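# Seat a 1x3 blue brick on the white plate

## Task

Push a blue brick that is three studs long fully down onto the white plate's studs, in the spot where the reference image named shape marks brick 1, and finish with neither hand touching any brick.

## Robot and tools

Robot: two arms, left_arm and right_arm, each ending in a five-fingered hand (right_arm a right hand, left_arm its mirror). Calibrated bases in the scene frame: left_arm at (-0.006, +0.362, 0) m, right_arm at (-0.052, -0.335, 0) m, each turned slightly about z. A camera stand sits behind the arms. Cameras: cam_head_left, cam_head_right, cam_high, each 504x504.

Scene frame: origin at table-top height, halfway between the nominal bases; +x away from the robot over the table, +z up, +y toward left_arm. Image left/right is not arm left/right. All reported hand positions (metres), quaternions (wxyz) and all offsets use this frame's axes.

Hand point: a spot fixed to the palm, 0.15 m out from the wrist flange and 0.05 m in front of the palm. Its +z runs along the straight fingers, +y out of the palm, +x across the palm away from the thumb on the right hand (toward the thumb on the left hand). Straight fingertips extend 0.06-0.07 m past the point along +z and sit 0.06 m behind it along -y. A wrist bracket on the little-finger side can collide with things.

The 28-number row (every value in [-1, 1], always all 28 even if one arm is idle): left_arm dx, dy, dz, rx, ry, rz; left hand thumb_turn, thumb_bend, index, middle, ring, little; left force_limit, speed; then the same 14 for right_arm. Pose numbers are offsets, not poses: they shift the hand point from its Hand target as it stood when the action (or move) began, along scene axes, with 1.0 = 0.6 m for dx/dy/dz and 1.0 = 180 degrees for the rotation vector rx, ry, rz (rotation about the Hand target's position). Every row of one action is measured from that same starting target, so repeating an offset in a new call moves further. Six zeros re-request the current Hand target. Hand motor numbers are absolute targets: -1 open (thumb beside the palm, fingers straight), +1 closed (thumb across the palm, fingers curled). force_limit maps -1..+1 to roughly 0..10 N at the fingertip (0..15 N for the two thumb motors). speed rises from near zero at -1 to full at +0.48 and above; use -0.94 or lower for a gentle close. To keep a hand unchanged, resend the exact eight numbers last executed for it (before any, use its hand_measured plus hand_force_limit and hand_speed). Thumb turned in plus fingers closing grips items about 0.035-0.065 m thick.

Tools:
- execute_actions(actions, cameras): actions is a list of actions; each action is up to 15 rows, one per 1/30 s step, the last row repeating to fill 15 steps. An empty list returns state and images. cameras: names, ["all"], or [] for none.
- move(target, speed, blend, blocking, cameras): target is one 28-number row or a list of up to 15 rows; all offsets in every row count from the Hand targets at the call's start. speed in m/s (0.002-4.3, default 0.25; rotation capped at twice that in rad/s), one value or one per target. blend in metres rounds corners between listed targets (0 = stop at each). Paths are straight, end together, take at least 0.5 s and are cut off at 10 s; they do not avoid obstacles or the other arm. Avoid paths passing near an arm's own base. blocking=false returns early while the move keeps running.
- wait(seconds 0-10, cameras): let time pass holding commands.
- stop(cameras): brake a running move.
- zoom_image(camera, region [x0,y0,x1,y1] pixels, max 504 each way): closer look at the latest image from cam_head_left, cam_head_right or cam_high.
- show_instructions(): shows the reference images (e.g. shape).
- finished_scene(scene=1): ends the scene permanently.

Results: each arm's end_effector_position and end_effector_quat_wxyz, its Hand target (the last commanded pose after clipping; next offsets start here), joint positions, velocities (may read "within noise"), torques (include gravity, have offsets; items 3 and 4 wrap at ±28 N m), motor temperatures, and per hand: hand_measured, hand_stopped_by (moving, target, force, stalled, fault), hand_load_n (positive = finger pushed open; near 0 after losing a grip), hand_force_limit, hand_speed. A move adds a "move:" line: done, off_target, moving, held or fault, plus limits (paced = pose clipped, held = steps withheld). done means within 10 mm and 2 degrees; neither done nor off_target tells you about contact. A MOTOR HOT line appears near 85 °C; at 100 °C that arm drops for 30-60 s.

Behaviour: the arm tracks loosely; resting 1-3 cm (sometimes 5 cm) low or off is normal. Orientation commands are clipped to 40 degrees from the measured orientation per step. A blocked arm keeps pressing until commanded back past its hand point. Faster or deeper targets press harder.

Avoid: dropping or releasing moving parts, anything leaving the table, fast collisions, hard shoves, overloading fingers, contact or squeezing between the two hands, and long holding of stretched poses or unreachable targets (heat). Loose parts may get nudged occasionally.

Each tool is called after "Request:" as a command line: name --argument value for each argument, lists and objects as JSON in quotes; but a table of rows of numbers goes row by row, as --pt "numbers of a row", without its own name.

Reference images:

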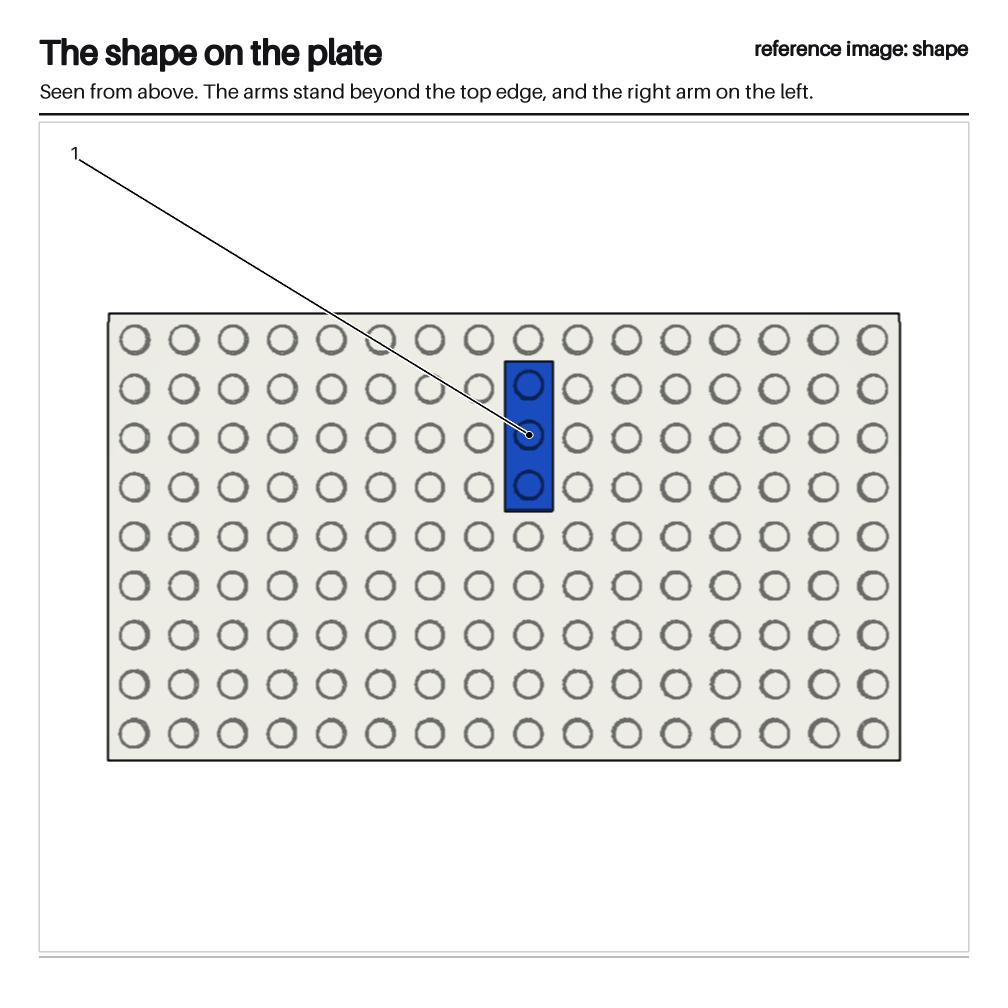

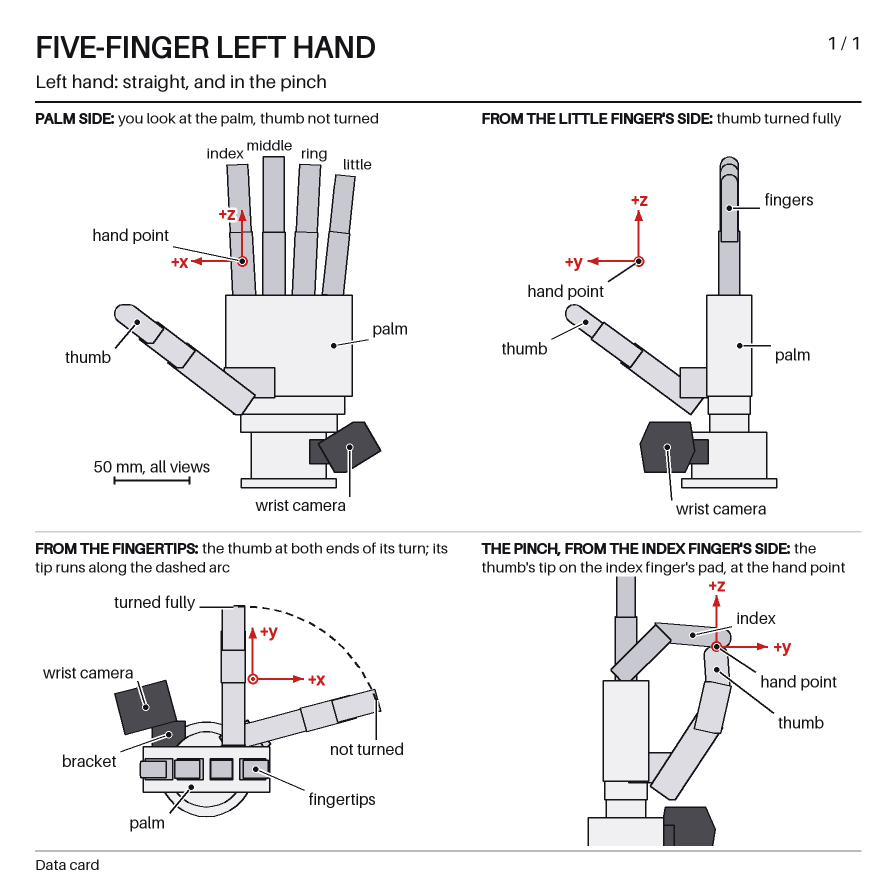

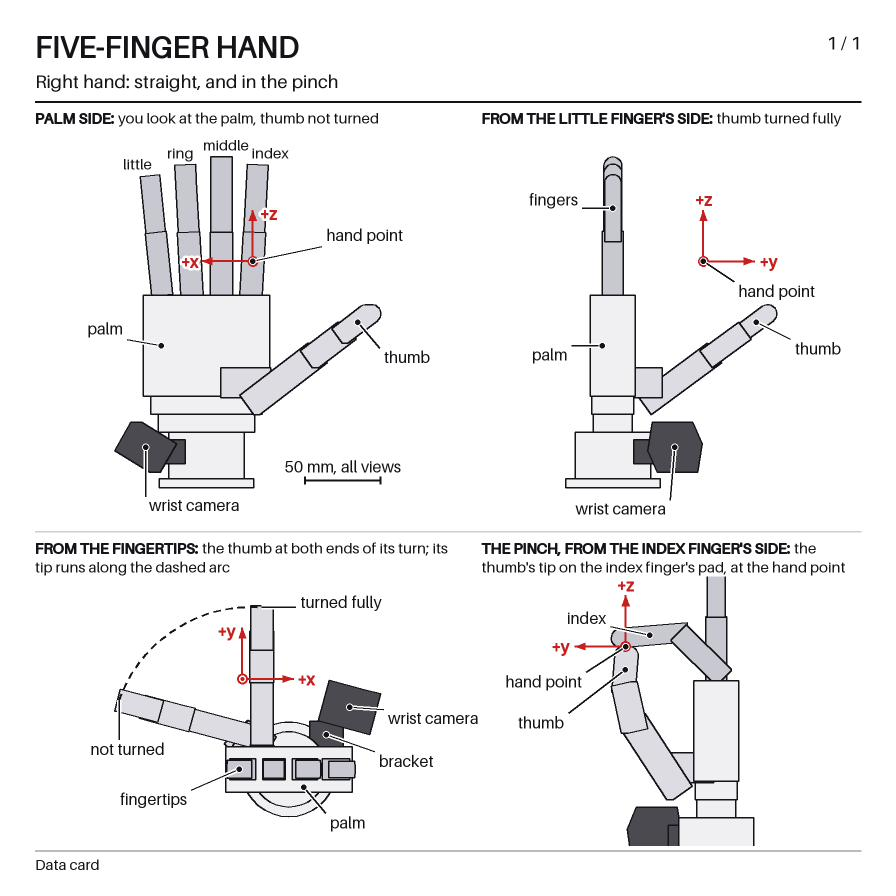

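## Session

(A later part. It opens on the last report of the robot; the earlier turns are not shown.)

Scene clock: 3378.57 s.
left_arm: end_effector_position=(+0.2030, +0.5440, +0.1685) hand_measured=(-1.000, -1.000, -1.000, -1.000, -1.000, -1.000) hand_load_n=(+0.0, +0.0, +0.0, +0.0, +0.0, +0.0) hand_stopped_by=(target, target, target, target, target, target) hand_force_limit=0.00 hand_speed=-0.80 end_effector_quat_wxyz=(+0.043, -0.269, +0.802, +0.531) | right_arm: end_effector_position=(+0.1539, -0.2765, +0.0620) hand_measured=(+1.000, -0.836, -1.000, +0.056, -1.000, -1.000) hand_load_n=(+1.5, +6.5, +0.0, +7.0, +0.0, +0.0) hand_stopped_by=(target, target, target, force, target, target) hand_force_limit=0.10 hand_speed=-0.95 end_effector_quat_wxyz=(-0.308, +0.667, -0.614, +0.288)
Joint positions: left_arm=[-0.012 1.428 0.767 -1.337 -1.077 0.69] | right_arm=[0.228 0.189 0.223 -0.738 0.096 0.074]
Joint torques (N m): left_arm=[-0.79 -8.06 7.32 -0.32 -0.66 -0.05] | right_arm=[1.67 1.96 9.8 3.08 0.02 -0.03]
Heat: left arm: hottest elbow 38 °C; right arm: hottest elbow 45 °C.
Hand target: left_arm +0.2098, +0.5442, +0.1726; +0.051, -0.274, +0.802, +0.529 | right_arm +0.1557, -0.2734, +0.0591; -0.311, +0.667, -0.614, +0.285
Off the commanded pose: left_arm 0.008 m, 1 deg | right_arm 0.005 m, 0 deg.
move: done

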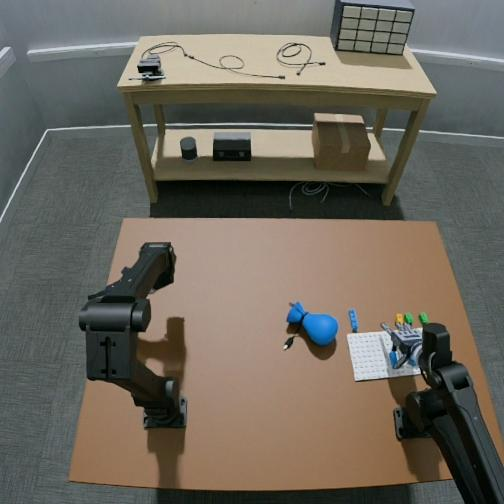

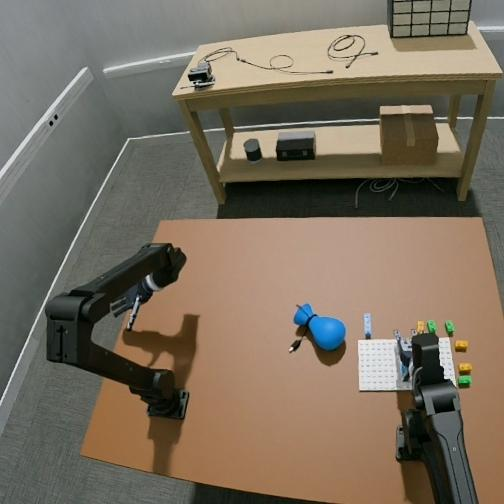

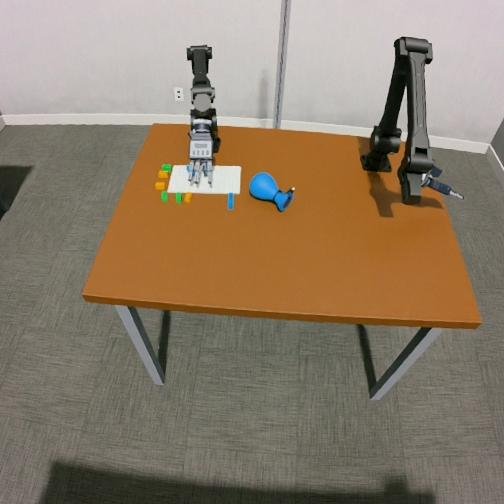

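Request:
move --pt "0 0 0 0 0 0 -1 -1 -1 -1 -1 -1 0.0 -0.8 0.0 0.0 0.01 0 0 0 1 -0.83 -1 0.33 -1 -1 0.1 -0.95" --pt "0 0 0 0 0 0 -1 -1 -1 -1 -1 -1 0.0 -0.8 -0.0138 0.0082 0.01 0 0 0 1 -0.83 -1 0.33 -1 -1 0.1 -0.95" --speed 0.03 --cameras '["cam_high","cam_head_left","cam_head_right"]'

Request:
zoom_image --camera "cam_head_left" --region '[378, 342, 414, 378]'

Request:
zoom_image --camera "cam_head_right" --region '[386, 352, 422, 388]'

Request:
zoom_image --camera "cam_high" --region '[190, 150, 226, 186]'

Scene clock: 3394.03 s.
left_arm: end_effector_position=(+0.2030, +0.5440, +0.1685) hand_measured=(-1.000, -1.000, -1.000, -1.000, -1.000, -1.000) hand_load_n=(+0.0, +0.0, +0.0, +0.0, +0.0, +0.0) hand_stopped_by=(target, target, target, target, target, target) hand_force_limit=0.00 hand_speed=-0.80 end_effector_quat_wxyz=(+0.043, -0.269, +0.802, +0.531) | right_arm: end_effector_position=(+0.1485, -0.2717, +0.0614) hand_measured=(+1.000, -0.836, -1.000, +0.056, -1.000, -1.000) hand_load_n=(+1.5, +6.5, +0.0, +7.5, +0.0, +0.0) hand_stopped_by=(target, target, target, force, target, target) hand_force_limit=0.10 hand_speed=-0.95 end_effector_quat_wxyz=(-0.306, +0.668, -0.615, +0.287)
Joint positions: left_arm=[-0.012 1.428 0.767 -1.337 -1.077 0.69] | right_arm=[0.293 0.17 0.223 -0.767 0.148 0.118]
Joint torques (N m): left_arm=[-0.79 -8 7.32 -0.32 -0.66 -0.05] | right_arm=[1.26 0.67 11.02 1.78 0.07 -0.03]
Heat: left arm: hottest elbow 38 °C; right arm: hottest elbow 44 °C.
Hand target: left_arm +0.2098, +0.5442, +0.1726; +0.051, -0.274, +0.802, +0.529 | right_arm +0.1474, -0.2685, +0.0651; -0.310, +0.667, -0.614, +0.285
Off the commanded pose: left_arm 0.008 m, 1 deg | right_arm 0.005 m, 1 deg.
move: done

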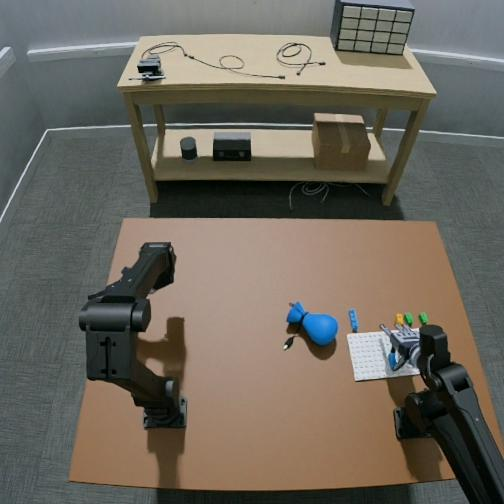

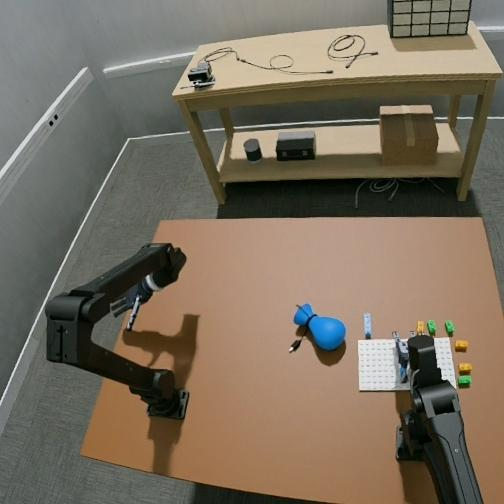

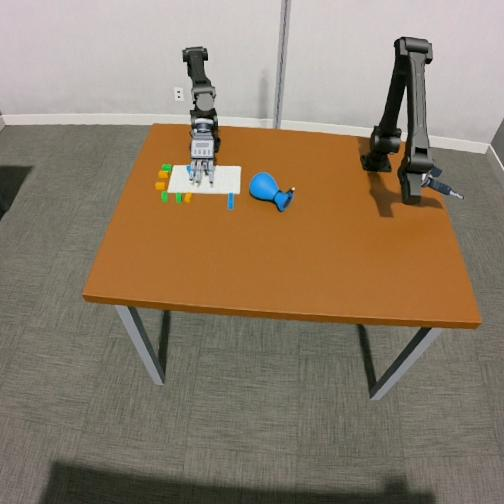

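Scaled by 14.000.

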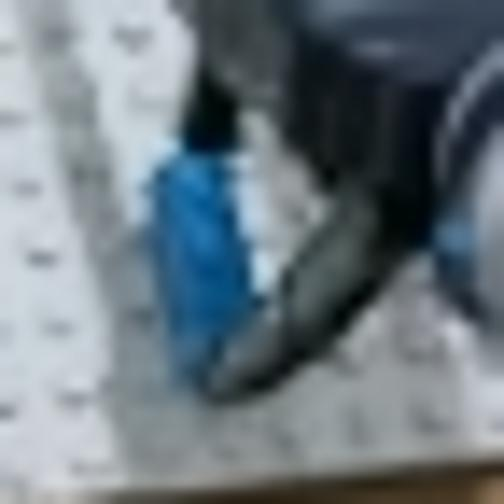

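Scaled by 14.000.

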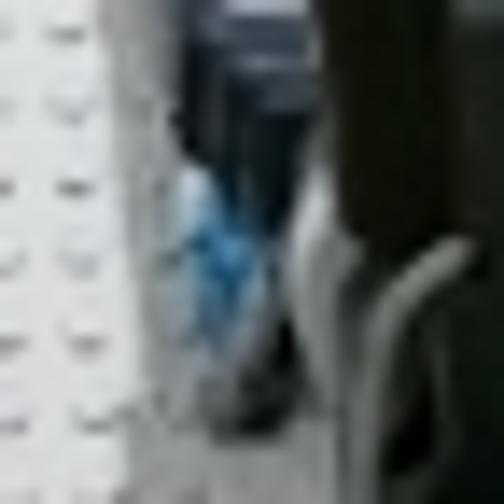

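Scaled by 14.000.

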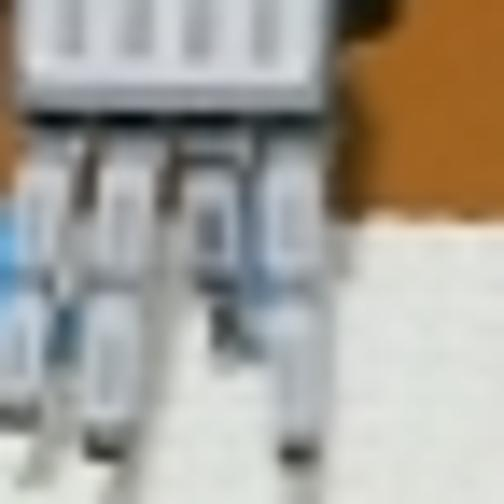

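Request:
move --pt "0 0 0 0 0 0 -1 -1 -1 -1 -1 -1 0.0 -0.8 0.0 0.0 -0.012 0 0 0 1 -0.83 -1 0.33 -1 -1 0.1 -0.95" --speed 0.03

Scene clock: 3399.63 s.
left_arm: end_effector_position=(+0.2030, +0.5440, +0.1685) hand_measured=(-1.000, -1.000, -1.000, -1.000, -1.000, -1.000) hand_load_n=(+0.0, +0.0, +0.0, +0.0, +0.0, +0.0) hand_stopped_by=(target, target, target, target, target, target) hand_force_limit=0.00 hand_speed=-0.80 end_effector_quat_wxyz=(+0.043, -0.269, +0.802, +0.531) | right_arm: end_effector_position=(+0.1483, -0.2715, +0.0609) hand_measured=(+1.000, -0.836, -1.000, +0.056, -1.000, -1.000) hand_load_n=(+1.5, +6.5, +0.0, +7.0, +0.0, +0.0) hand_stopped_by=(target, target, target, force, target, target) hand_force_limit=0.10 hand_speed=-0.95 end_effector_quat_wxyz=(-0.307, +0.667, -0.615, +0.288)
Joint positions: left_arm=[-0.012 1.428 0.767 -1.337 -1.077 0.69] | right_arm=[0.293 0.165 0.22 -0.767 0.148 0.119]
Joint torques (N m): left_arm=[-0.79 -8 7.34 -0.32 -0.66 -0.05] | right_arm=[2.08 0.62 9.65 2.35 0.1 -0.04]
Heat: left arm: hottest elbow 38 °C; right arm: hottest elbow 44 °C.
Hand target: left_arm +0.2098, +0.5442, +0.1726; +0.051, -0.274, +0.802, +0.529 | right_arm +0.1474, -0.2685, +0.0579; -0.311, +0.667, -0.614, +0.285
Off the commanded pose: left_arm 0.008 m, 1 deg | right_arm 0.004 m, 0 deg.
move: done

Request:
move --pt "0 0 0 0 0 0 -1 -1 -1 -1 -1 -1 0.0 -0.8 0.0 0.0 -0.012 0 0 0 1 -0.83 -1 0.33 -1 -1 0.1 -0.95" --speed 0.03 --cameras '["cam_high","cam_head_left"]'

Request:
zoom_image --camera "cam_head_left" --region '[378, 342, 414, 378]'

Scene clock: 3405.63 s.
left_arm: end_effector_position=(+0.2030, +0.5440, +0.1685) hand_measured=(-1.000, -1.000, -1.000, -1.000, -1.000, -1.000) hand_load_n=(+0.0, +0.0, +0.0, +0.0, +0.0, +0.0) hand_stopped_by=(target, target, target, target, target, target) hand_force_limit=0.00 hand_speed=-0.80 end_effector_quat_wxyz=(+0.043, -0.269, +0.802, +0.531) | right_arm: end_effector_position=(+0.1484, -0.2695, +0.0592) hand_measured=(+1.000, -0.836, -1.000, +0.056, -1.000, -1.000) hand_load_n=(+2.5, +6.5, +0.0, +5.5, -0.5, +0.0) hand_stopped_by=(target, target, target, force, target, target) hand_force_limit=0.10 hand_speed=-0.95 end_effector_quat_wxyz=(-0.313, +0.662, -0.618, +0.285)
Joint positions: left_arm=[-0.012 1.428 0.767 -1.337 -1.077 0.69] | right_arm=[0.296 0.157 0.212 -0.761 0.145 0.134]
Joint torques (N m): left_arm=[-0.79 -8.06 7.34 -0.32 -0.66 -0.05] | right_arm=[1.2 0.67 8.65 2.66 0.22 -0.2]
Heat: left arm: hottest elbow 38 °C; right arm: hottest elbow 44 °C.
Hand target: left_arm +0.2098, +0.5442, +0.1726; +0.051, -0.274, +0.802, +0.529 | right_arm +0.1474, -0.2685, +0.0507; -0.310, +0.667, -0.614, +0.285
Off the commanded pose: left_arm 0.008 m, 1 deg | right_arm 0.009 m, 1 deg.
move: done
Images, in order (width x height): cam_head_left 504x504, cam_high 504x504.

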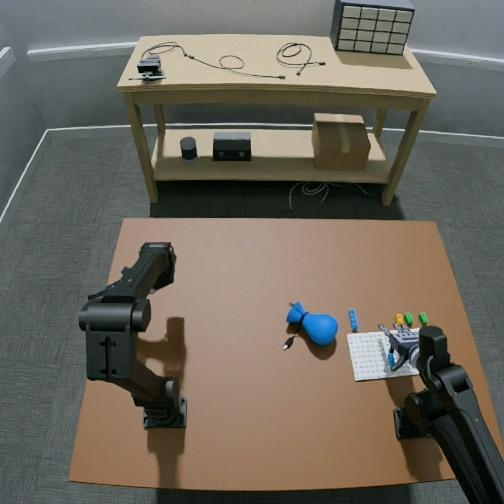

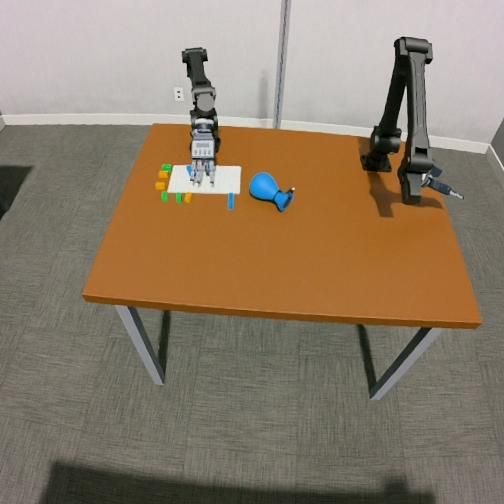

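Scaled by 14.000.

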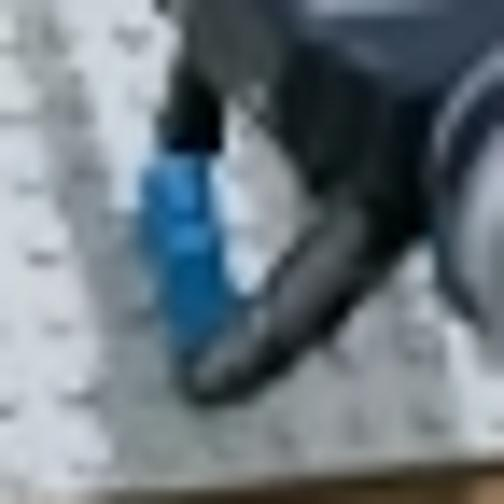

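Request:
move --pt "0 0 0 0 0 0 -1 -1 -1 -1 -1 -1 0.0 -0.8 0.0 -0.003 0.016 0 0 0 1 -0.83 -1 0.33 -1 -1 0.1 -0.95" --speed 0.03 --cameras '["cam_high","cam_head_left","cam_head_right"]'

Request:
zoom_image --camera "cam_head_left" --region '[382, 346, 404, 368]'

Request:
zoom_image --camera "cam_head_right" --region '[392, 358, 414, 380]'

Request:
zoom_image --camera "cam_high" --region '[196, 158, 218, 180]'

Scene clock: 3418.73 s.
left_arm: end_effector_position=(+0.2030, +0.5440, +0.1685) hand_measured=(-1.000, -1.000, -1.000, -1.000, -1.000, -1.000) hand_load_n=(+0.0, +0.0, +0.0, +0.0, +0.0, +0.0) hand_stopped_by=(target, target, target, target, target, target) hand_force_limit=0.00 hand_speed=-0.80 end_effector_quat_wxyz=(+0.043, -0.269, +0.802, +0.531) | right_arm: end_effector_position=(+0.1482, -0.2686, +0.0593) hand_measured=(+1.000, -0.836, -1.000, +0.056, -1.000, -1.000) hand_load_n=(+1.5, +5.5, +0.0, +6.0, +0.0, +0.0) hand_stopped_by=(target, target, target, force, target, target) hand_force_limit=0.10 hand_speed=-0.95 end_effector_quat_wxyz=(-0.314, +0.663, -0.618, +0.283)
Joint positions: left_arm=[-0.012 1.428 0.767 -1.337 -1.077 0.69] | right_arm=[0.296 0.156 0.212 -0.761 0.14 0.134]
Joint torques (N m): left_arm=[-0.79 -8 7.34 -0.34 -0.66 -0.05] | right_arm=[0.21 1.49 10.86 1.88 -0.07 -0.26]
Heat: left arm: hottest elbow 38 °C; right arm: hottest elbow 44 °C.
Hand target: left_arm +0.2098, +0.5442, +0.1726; +0.051, -0.274, +0.802, +0.529 | right_arm +0.1474, -0.2703, +0.0604; -0.311, +0.667, -0.614, +0.285
Off the commanded pose: left_arm 0.008 m, 1 deg | right_arm 0.002 m, 1 deg.
move: done

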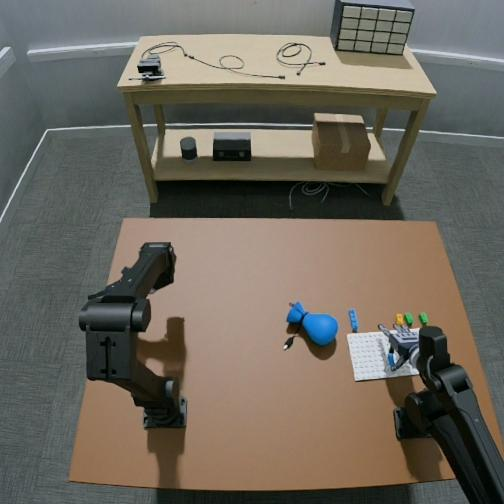

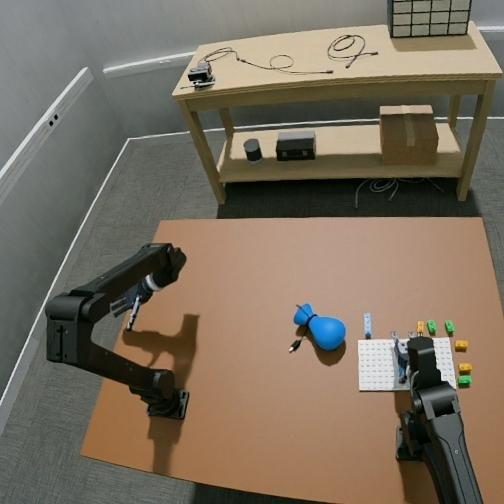

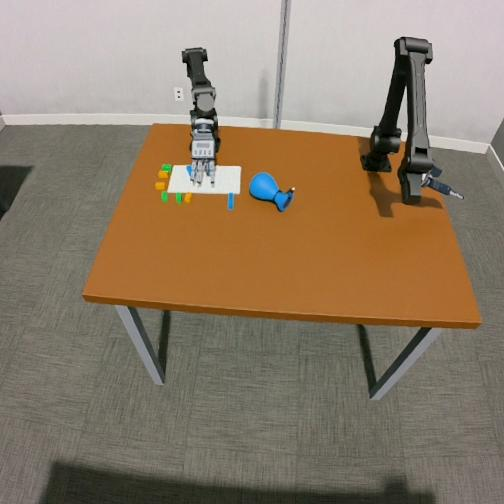

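Scaled by 22.909.

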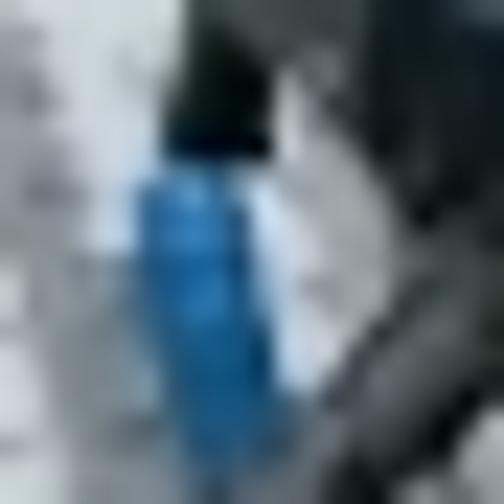

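Scaled by 22.909.

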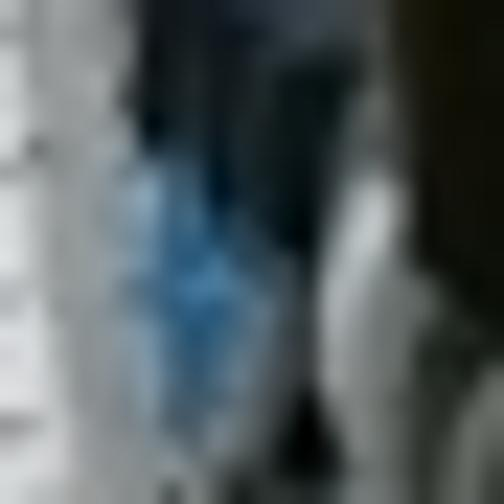

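Scaled by 22.909.

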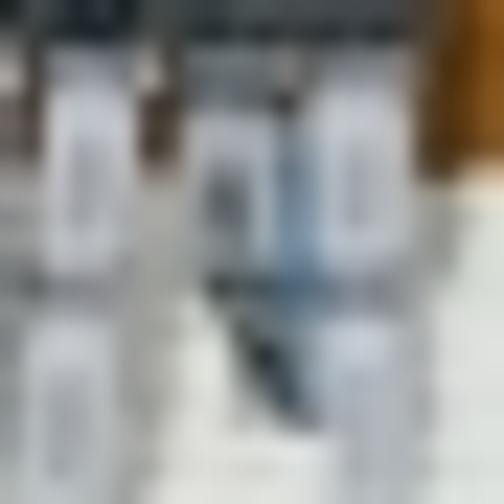

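Request:
move --pt "0 0 0 0 0 0 -1 -1 -1 -1 -1 -1 0.0 -0.8 0.0 -0.02 -0.001 0 0 0 1 -0.83 -1 0.33 -1 -1 0.1 -0.95" --pt "0 0 0 0 0 0 -1 -1 -1 -1 -1 -1 0.0 -0.8 0.0 -0.02 -0.01 0 0 0 1 -0.83 -1 0.33 -1 -1 0.1 -0.95" --speed 0.03 --cameras '["cam_high","cam_head_left","cam_head_right"]'

Request:
zoom_image --camera "cam_head_left" --region '[382, 346, 404, 368]'

Request:
zoom_image --camera "cam_head_right" --region '[392, 358, 414, 380]'

Scene clock: 3433.73 s.
left_arm: end_effector_position=(+0.2030, +0.5440, +0.1685) hand_measured=(-1.000, -1.000, -1.000, -1.000, -1.000, -1.000) hand_load_n=(+0.0, +0.0, +0.0, +0.0, +0.0, +0.0) hand_stopped_by=(target, target, target, target, target, target) hand_force_limit=0.00 hand_speed=-0.80 end_effector_quat_wxyz=(+0.043, -0.269, +0.802, +0.531) | right_arm: end_effector_position=(+0.1480, -0.2781, +0.0587) hand_measured=(+1.000, -0.836, -1.000, +0.056, -1.000, -1.000) hand_load_n=(+1.0, +4.5, +0.0, +5.5, +0.0, +0.0) hand_stopped_by=(target, target, target, force, target, target) hand_force_limit=0.10 hand_speed=-0.95 end_effector_quat_wxyz=(-0.316, +0.665, -0.615, +0.281)
Joint positions: left_arm=[-0.012 1.428 0.767 -1.337 -1.077 0.69] | right_arm=[0.183 0.14 0.208 -0.767 0.046 0.058]
Joint torques (N m): left_arm=[-0.79 -8.06 7.34 -0.34 -0.66 -0.05] | right_arm=[-0.44 0.91 9.52 2.25 -0.11 -0.28]
Heat: left arm: hottest elbow 38 °C; right arm: hottest elbow 44 °C.
Hand target: left_arm +0.2098, +0.5442, +0.1726; +0.051, -0.274, +0.802, +0.529 | right_arm +0.1474, -0.2823, +0.0544; -0.311, +0.667, -0.614, +0.285
Off the commanded pose: left_arm 0.008 m, 1 deg | right_arm 0.006 m, 1 deg.
move: done

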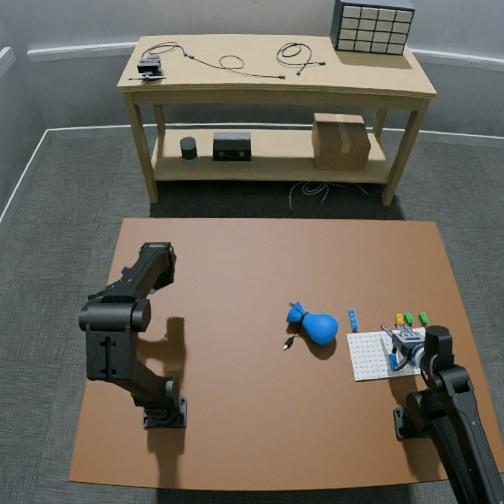

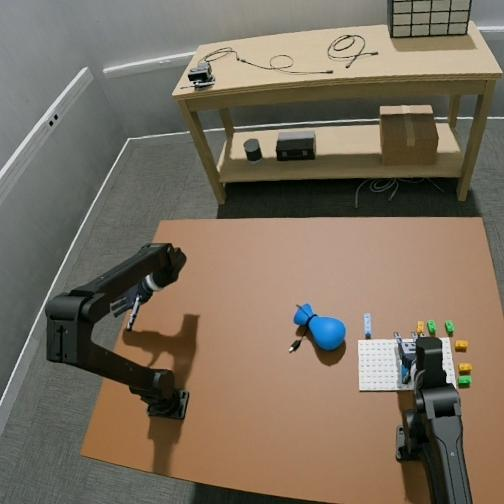

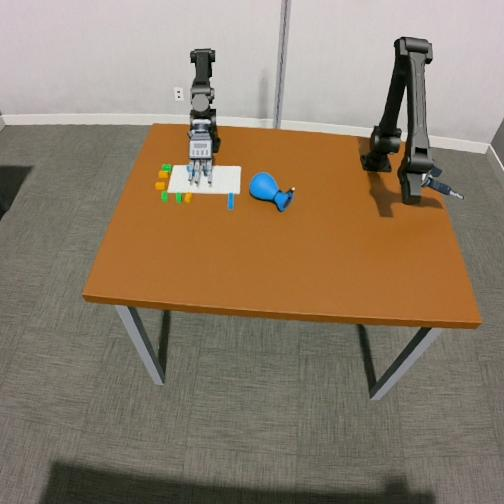

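Scaled by 22.909.

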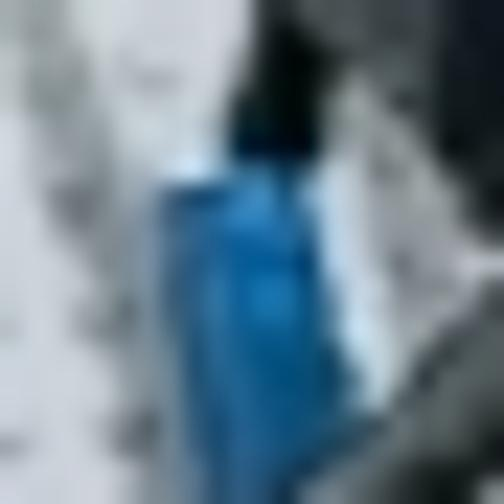

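Scaled by 22.909.

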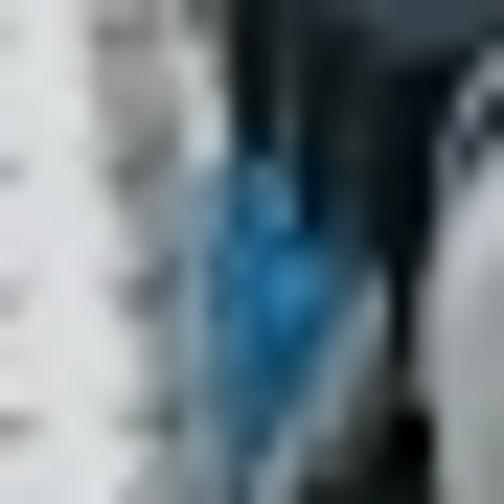

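Request:
execute_actions --actions '[]'

Request:
zoom_image --camera "cam_head_left" --region '[370, 335, 414, 379]'

Request:
zoom_image --camera "cam_head_right" --region '[380, 345, 424, 389]'

Request:
zoom_image --camera "cam_high" --region '[187, 150, 231, 194]'

Scene clock: 3459.80 s.
left_arm: end_effector_position=(+0.2030, +0.5440, +0.1685) hand_measured=(-1.000, -1.000, -1.000, -1.000, -1.000, -1.000) hand_load_n=(+0.0, +0.0, +0.0, +0.0, +0.0, -0.5) hand_stopped_by=(target, target, target, target, target, target) hand_force_limit=0.00 hand_speed=-0.80 end_effector_quat_wxyz=(+0.043, -0.269, +0.802, +0.531) | right_arm: end_effector_position=(+0.1480, -0.2781, +0.0587) hand_measured=(+1.000, -0.836, -1.000, +0.056, -1.000, -1.000) hand_load_n=(+1.0, +4.5, +0.0, +5.5, +0.0, +0.0) hand_stopped_by=(target, target, target, force, target, target) hand_force_limit=0.10 hand_speed=-0.95 end_effector_quat_wxyz=(-0.316, +0.665, -0.615, +0.281)
Joint positions: left_arm=[-0.012 1.428 0.767 -1.337 -1.077 0.69] | right_arm=[0.183 0.14 0.208 -0.767 0.046 0.058]
Joint velocities: within noise
Joint torques (N m): left_arm=[-0.79 -8.06 7.34 -0.32 -0.66 -0.05] | right_arm=[-0.97 0.97 9.59 2.32 -0.1 -0.28]
Motor temperatures (°C): left_arm=[28 29 38 28 29 27] | right_arm=[25 28 44 28 29 27]
Heat: left arm: hottest elbow 38 °C; right arm: hottest elbow 44 °C.
Hand target: left_arm +0.2098, +0.5442, +0.1726; +0.051, -0.274, +0.802, +0.529 | right_arm +0.1474, -0.2823, +0.0544; -0.311, +0.667, -0.614, +0.285
Off the commanded pose: left_arm 0.008 m, 1 deg | right_arm 0.006 m, 1 deg.

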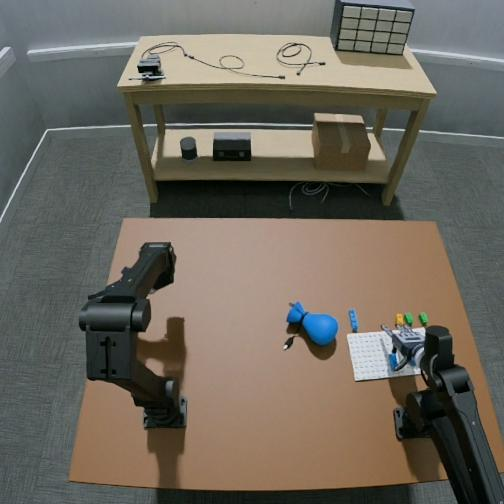

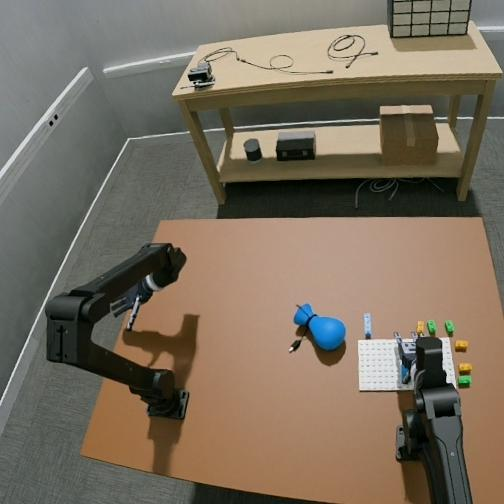

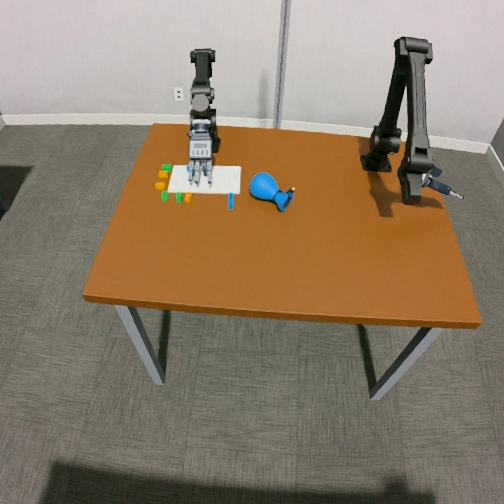

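Scaled by 11.455.

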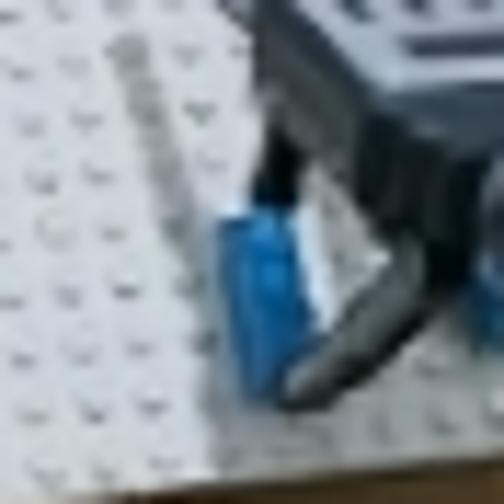

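Scaled by 11.455.

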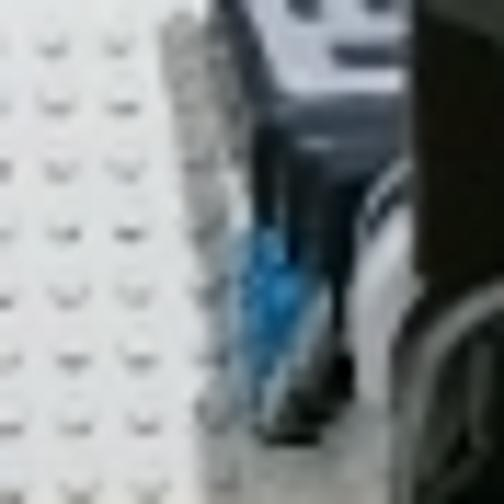

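Scaled by 11.455.

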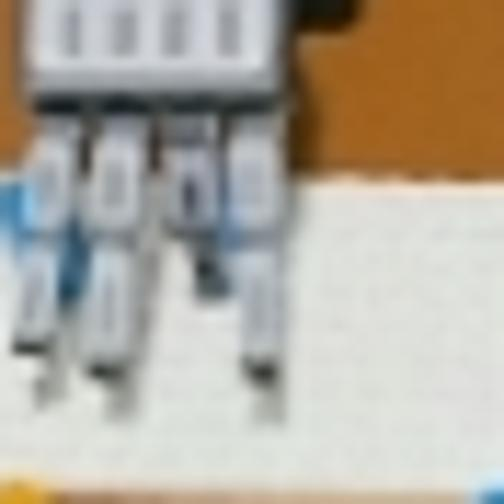

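Request:
zoom_image --camera "cam_head_left" --region '[382, 350, 404, 372]'

Request:
zoom_image --camera "cam_head_right" --region '[391, 360, 413, 382]'

Request:
zoom_image --camera "cam_high" --region '[180, 160, 202, 182]'

Scaled by 22.909.

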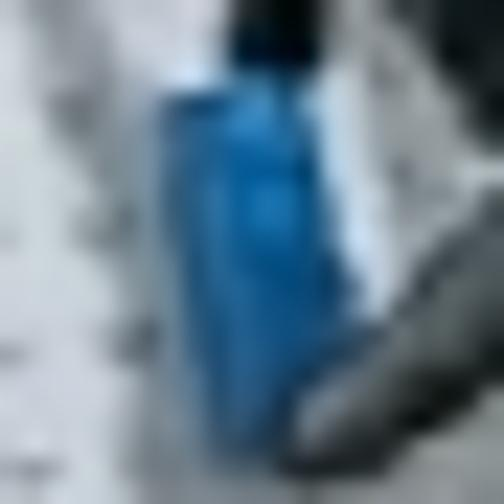

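Scaled by 22.909.

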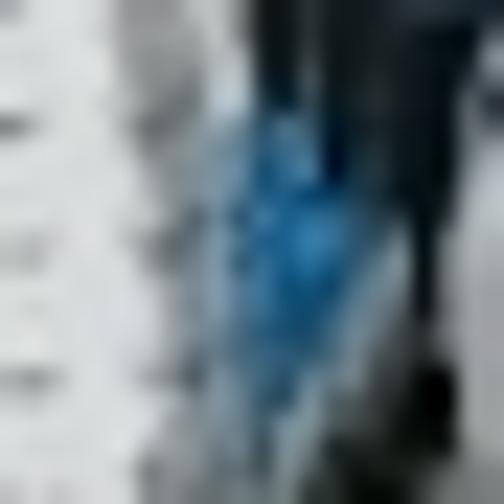

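Scaled by 22.909.

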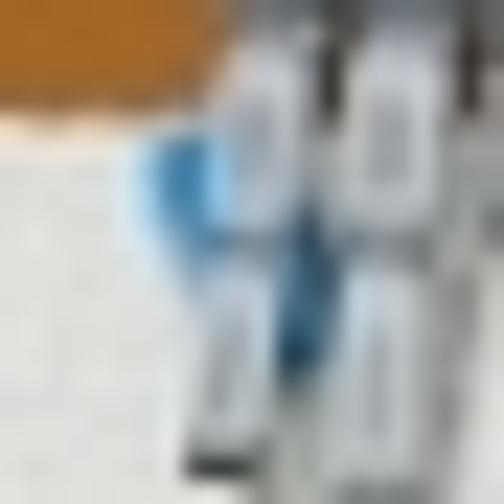

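Request:
zoom_image --camera "cam_high" --region '[198, 158, 220, 180]'

Scaled by 22.909.

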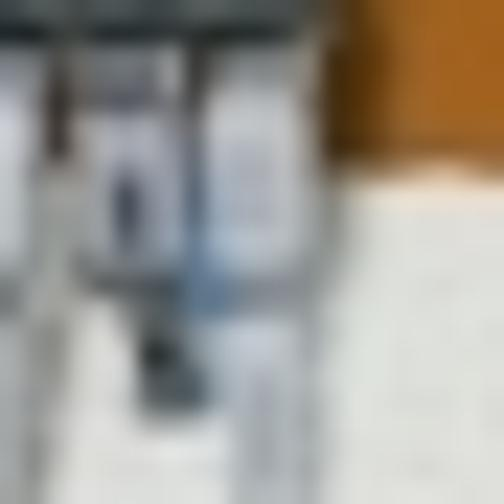

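Request:
move --pt "0 0 0 0 0 0 -1 -1 -1 -1 -1 -1 0.0 -0.8 0 0.0117 0 0 0 0 1 -0.83 -1 0.33 -1 -1 0.1 -0.95" --speed 0.01 --cameras '["cam_head_left","cam_head_right","cam_high"]'

Request:
zoom_image --camera "cam_head_left" --region '[382, 350, 404, 372]'

Request:
zoom_image --camera "cam_head_right" --region '[391, 360, 413, 382]'

Scene clock: 3520.70 s.
left_arm: end_effector_position=(+0.2030, +0.5440, +0.1685) hand_measured=(-1.000, -1.000, -1.000, -1.000, -1.000, -1.000) hand_load_n=(+0.0, +0.0, +0.0, +0.0, +0.0, +0.0) hand_stopped_by=(target, target, target, target, target, target) hand_force_limit=0.00 hand_speed=-0.80 end_effector_quat_wxyz=(+0.043, -0.269, +0.802, +0.531) | right_arm: end_effector_position=(+0.1483, -0.2777, +0.0585) hand_measured=(+1.000, -0.836, -1.000, +0.056, -1.000, -1.000) hand_load_n=(+0.5, +5.0, -0.5, +4.5, +0.0, +0.0) hand_stopped_by=(target, target, target, force, target, target) hand_force_limit=0.10 hand_speed=-0.95 end_effector_quat_wxyz=(-0.311, +0.665, -0.614, +0.288)
Joint positions: left_arm=[-0.012 1.428 0.767 -1.337 -1.077 0.69] | right_arm=[0.225 0.14 0.208 -0.767 0.094 0.076]
Joint torques (N m): left_arm=[-0.79 -8 7.34 -0.34 -0.66 -0.05] | right_arm=[1.61 1.49 9.61 2.41 0.12 -0.03]
Heat: left arm: hottest elbow 38 °C; right arm: hottest elbow 43 °C.
Hand target: left_arm +0.2098, +0.5442, +0.1726; +0.051, -0.274, +0.802, +0.529 | right_arm +0.1474, -0.2753, +0.0544; -0.311, +0.667, -0.614, +0.285
Off the commanded pose: left_arm 0.008 m, 1 deg | right_arm 0.005 m, 0 deg.
move: done

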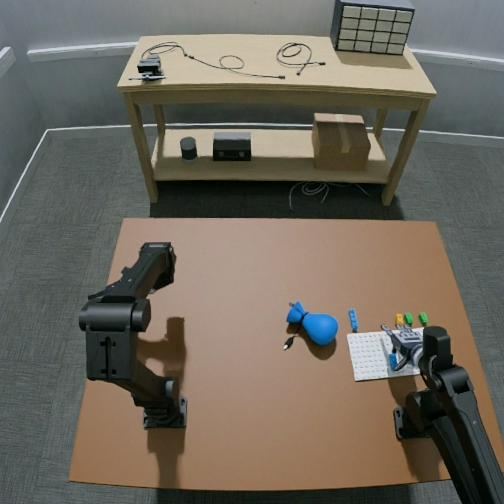

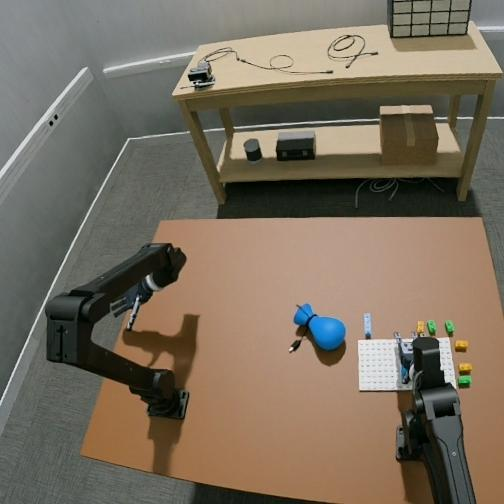

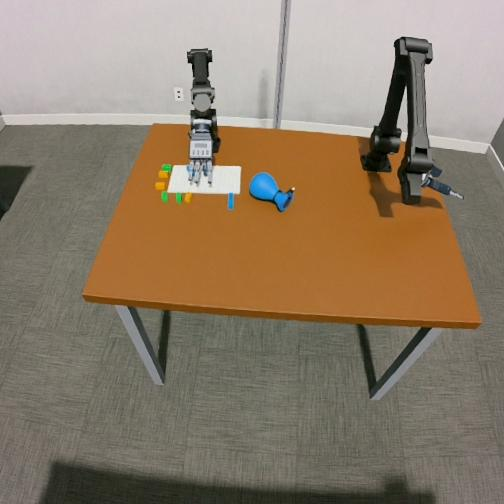

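Scaled by 22.909.

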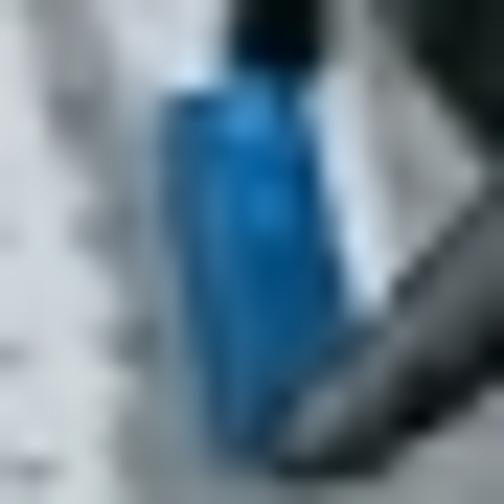

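Scaled by 22.909.

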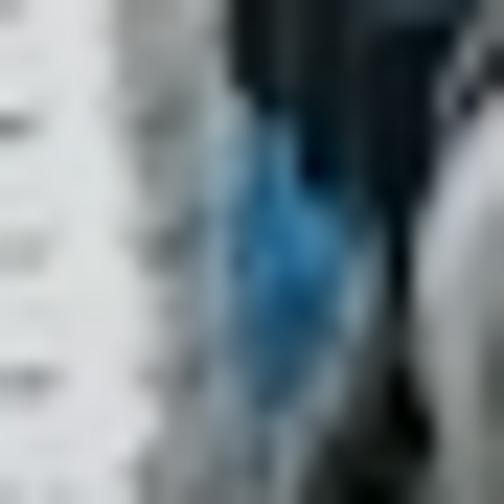

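Request:
move --pt "0 0 0 0 0 0 -1 -1 -1 -1 -1 -1 0.0 -0.8 0 -0.003 -0.010 0 0 0 1 -0.83 -1 0.33 -1 -1 0.1 -0.95" --speed 0.01 --cameras '["cam_head_left","cam_head_right","cam_high"]'

Request:
zoom_image --camera "cam_head_left" --region '[382, 350, 404, 372]'

Request:
zoom_image --camera "cam_head_right" --region '[391, 360, 413, 382]'

Scene clock: 3540.87 s.
left_arm: end_effector_position=(+0.2030, +0.5440, +0.1685) hand_measured=(-1.000, -1.000, -1.000, -1.000, -1.000, -1.000) hand_load_n=(+0.0, +0.0, +0.0, +0.0, +0.0, +0.0) hand_stopped_by=(target, target, target, target, target, target) hand_force_limit=0.00 hand_speed=-0.80 end_effector_quat_wxyz=(+0.043, -0.269, +0.802, +0.531) | right_arm: end_effector_position=(+0.1479, -0.2765, +0.0572) hand_measured=(+1.000, -0.836, -1.000, +0.056, -1.000, -1.000) hand_load_n=(+0.5, +5.0, +0.0, +5.0, +0.0, +0.0) hand_stopped_by=(target, target, target, force, target, target) hand_force_limit=0.10 hand_speed=-0.95 end_effector_quat_wxyz=(-0.313, +0.666, -0.614, +0.286)
Joint positions: left_arm=[-0.012 1.428 0.767 -1.337 -1.077 0.69] | right_arm=[0.225 0.14 0.205 -0.764 0.088 0.076]
Joint torques (N m): left_arm=[-0.79 -8 7.34 -0.34 -0.66 -0.05] | right_arm=[0.21 0.85 8.55 2.71 -0.08 -0.16]
Heat: left arm: hottest elbow 38 °C; right arm: hottest elbow 43 °C.
Hand target: left_arm +0.2098, +0.5442, +0.1726; +0.051, -0.274, +0.802, +0.529 | right_arm +0.1475, -0.2771, +0.0484; -0.311, +0.667, -0.614, +0.285
Off the commanded pose: left_arm 0.008 m, 1 deg | right_arm 0.009 m, 0 deg.
move: done

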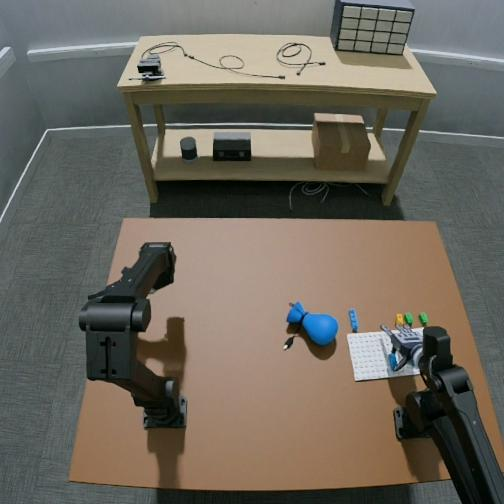

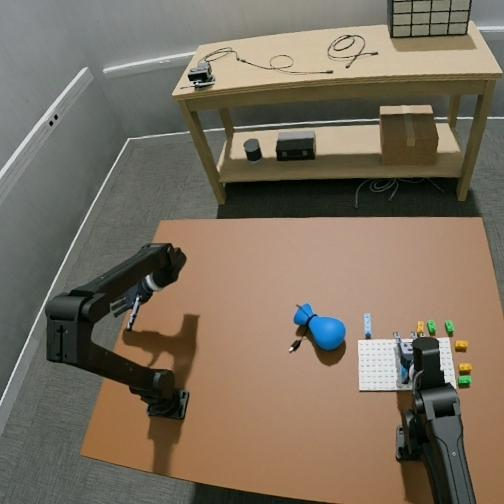

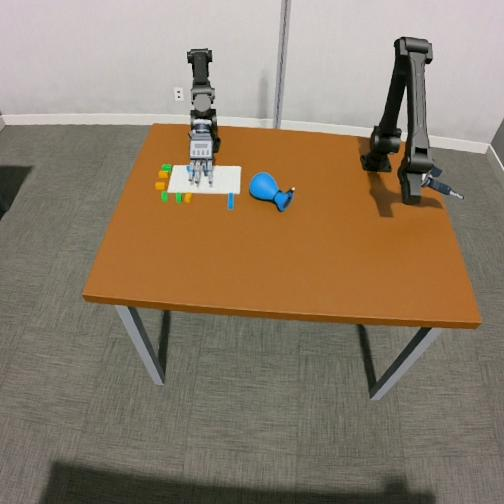

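Scaled by 22.909.

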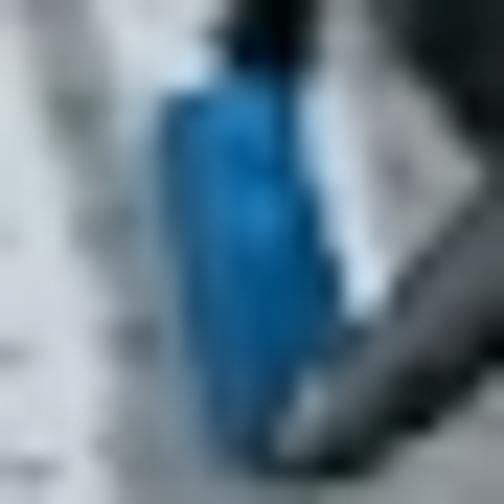

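Scaled by 22.909.

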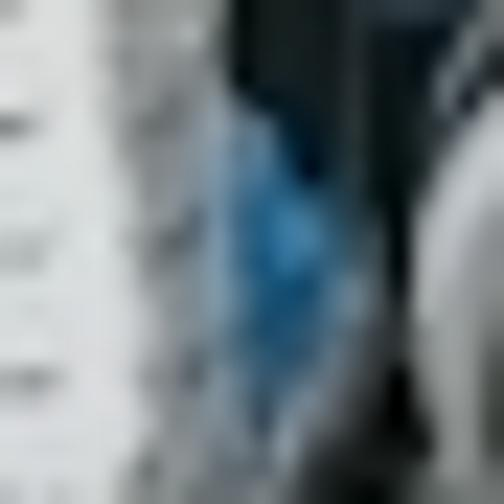

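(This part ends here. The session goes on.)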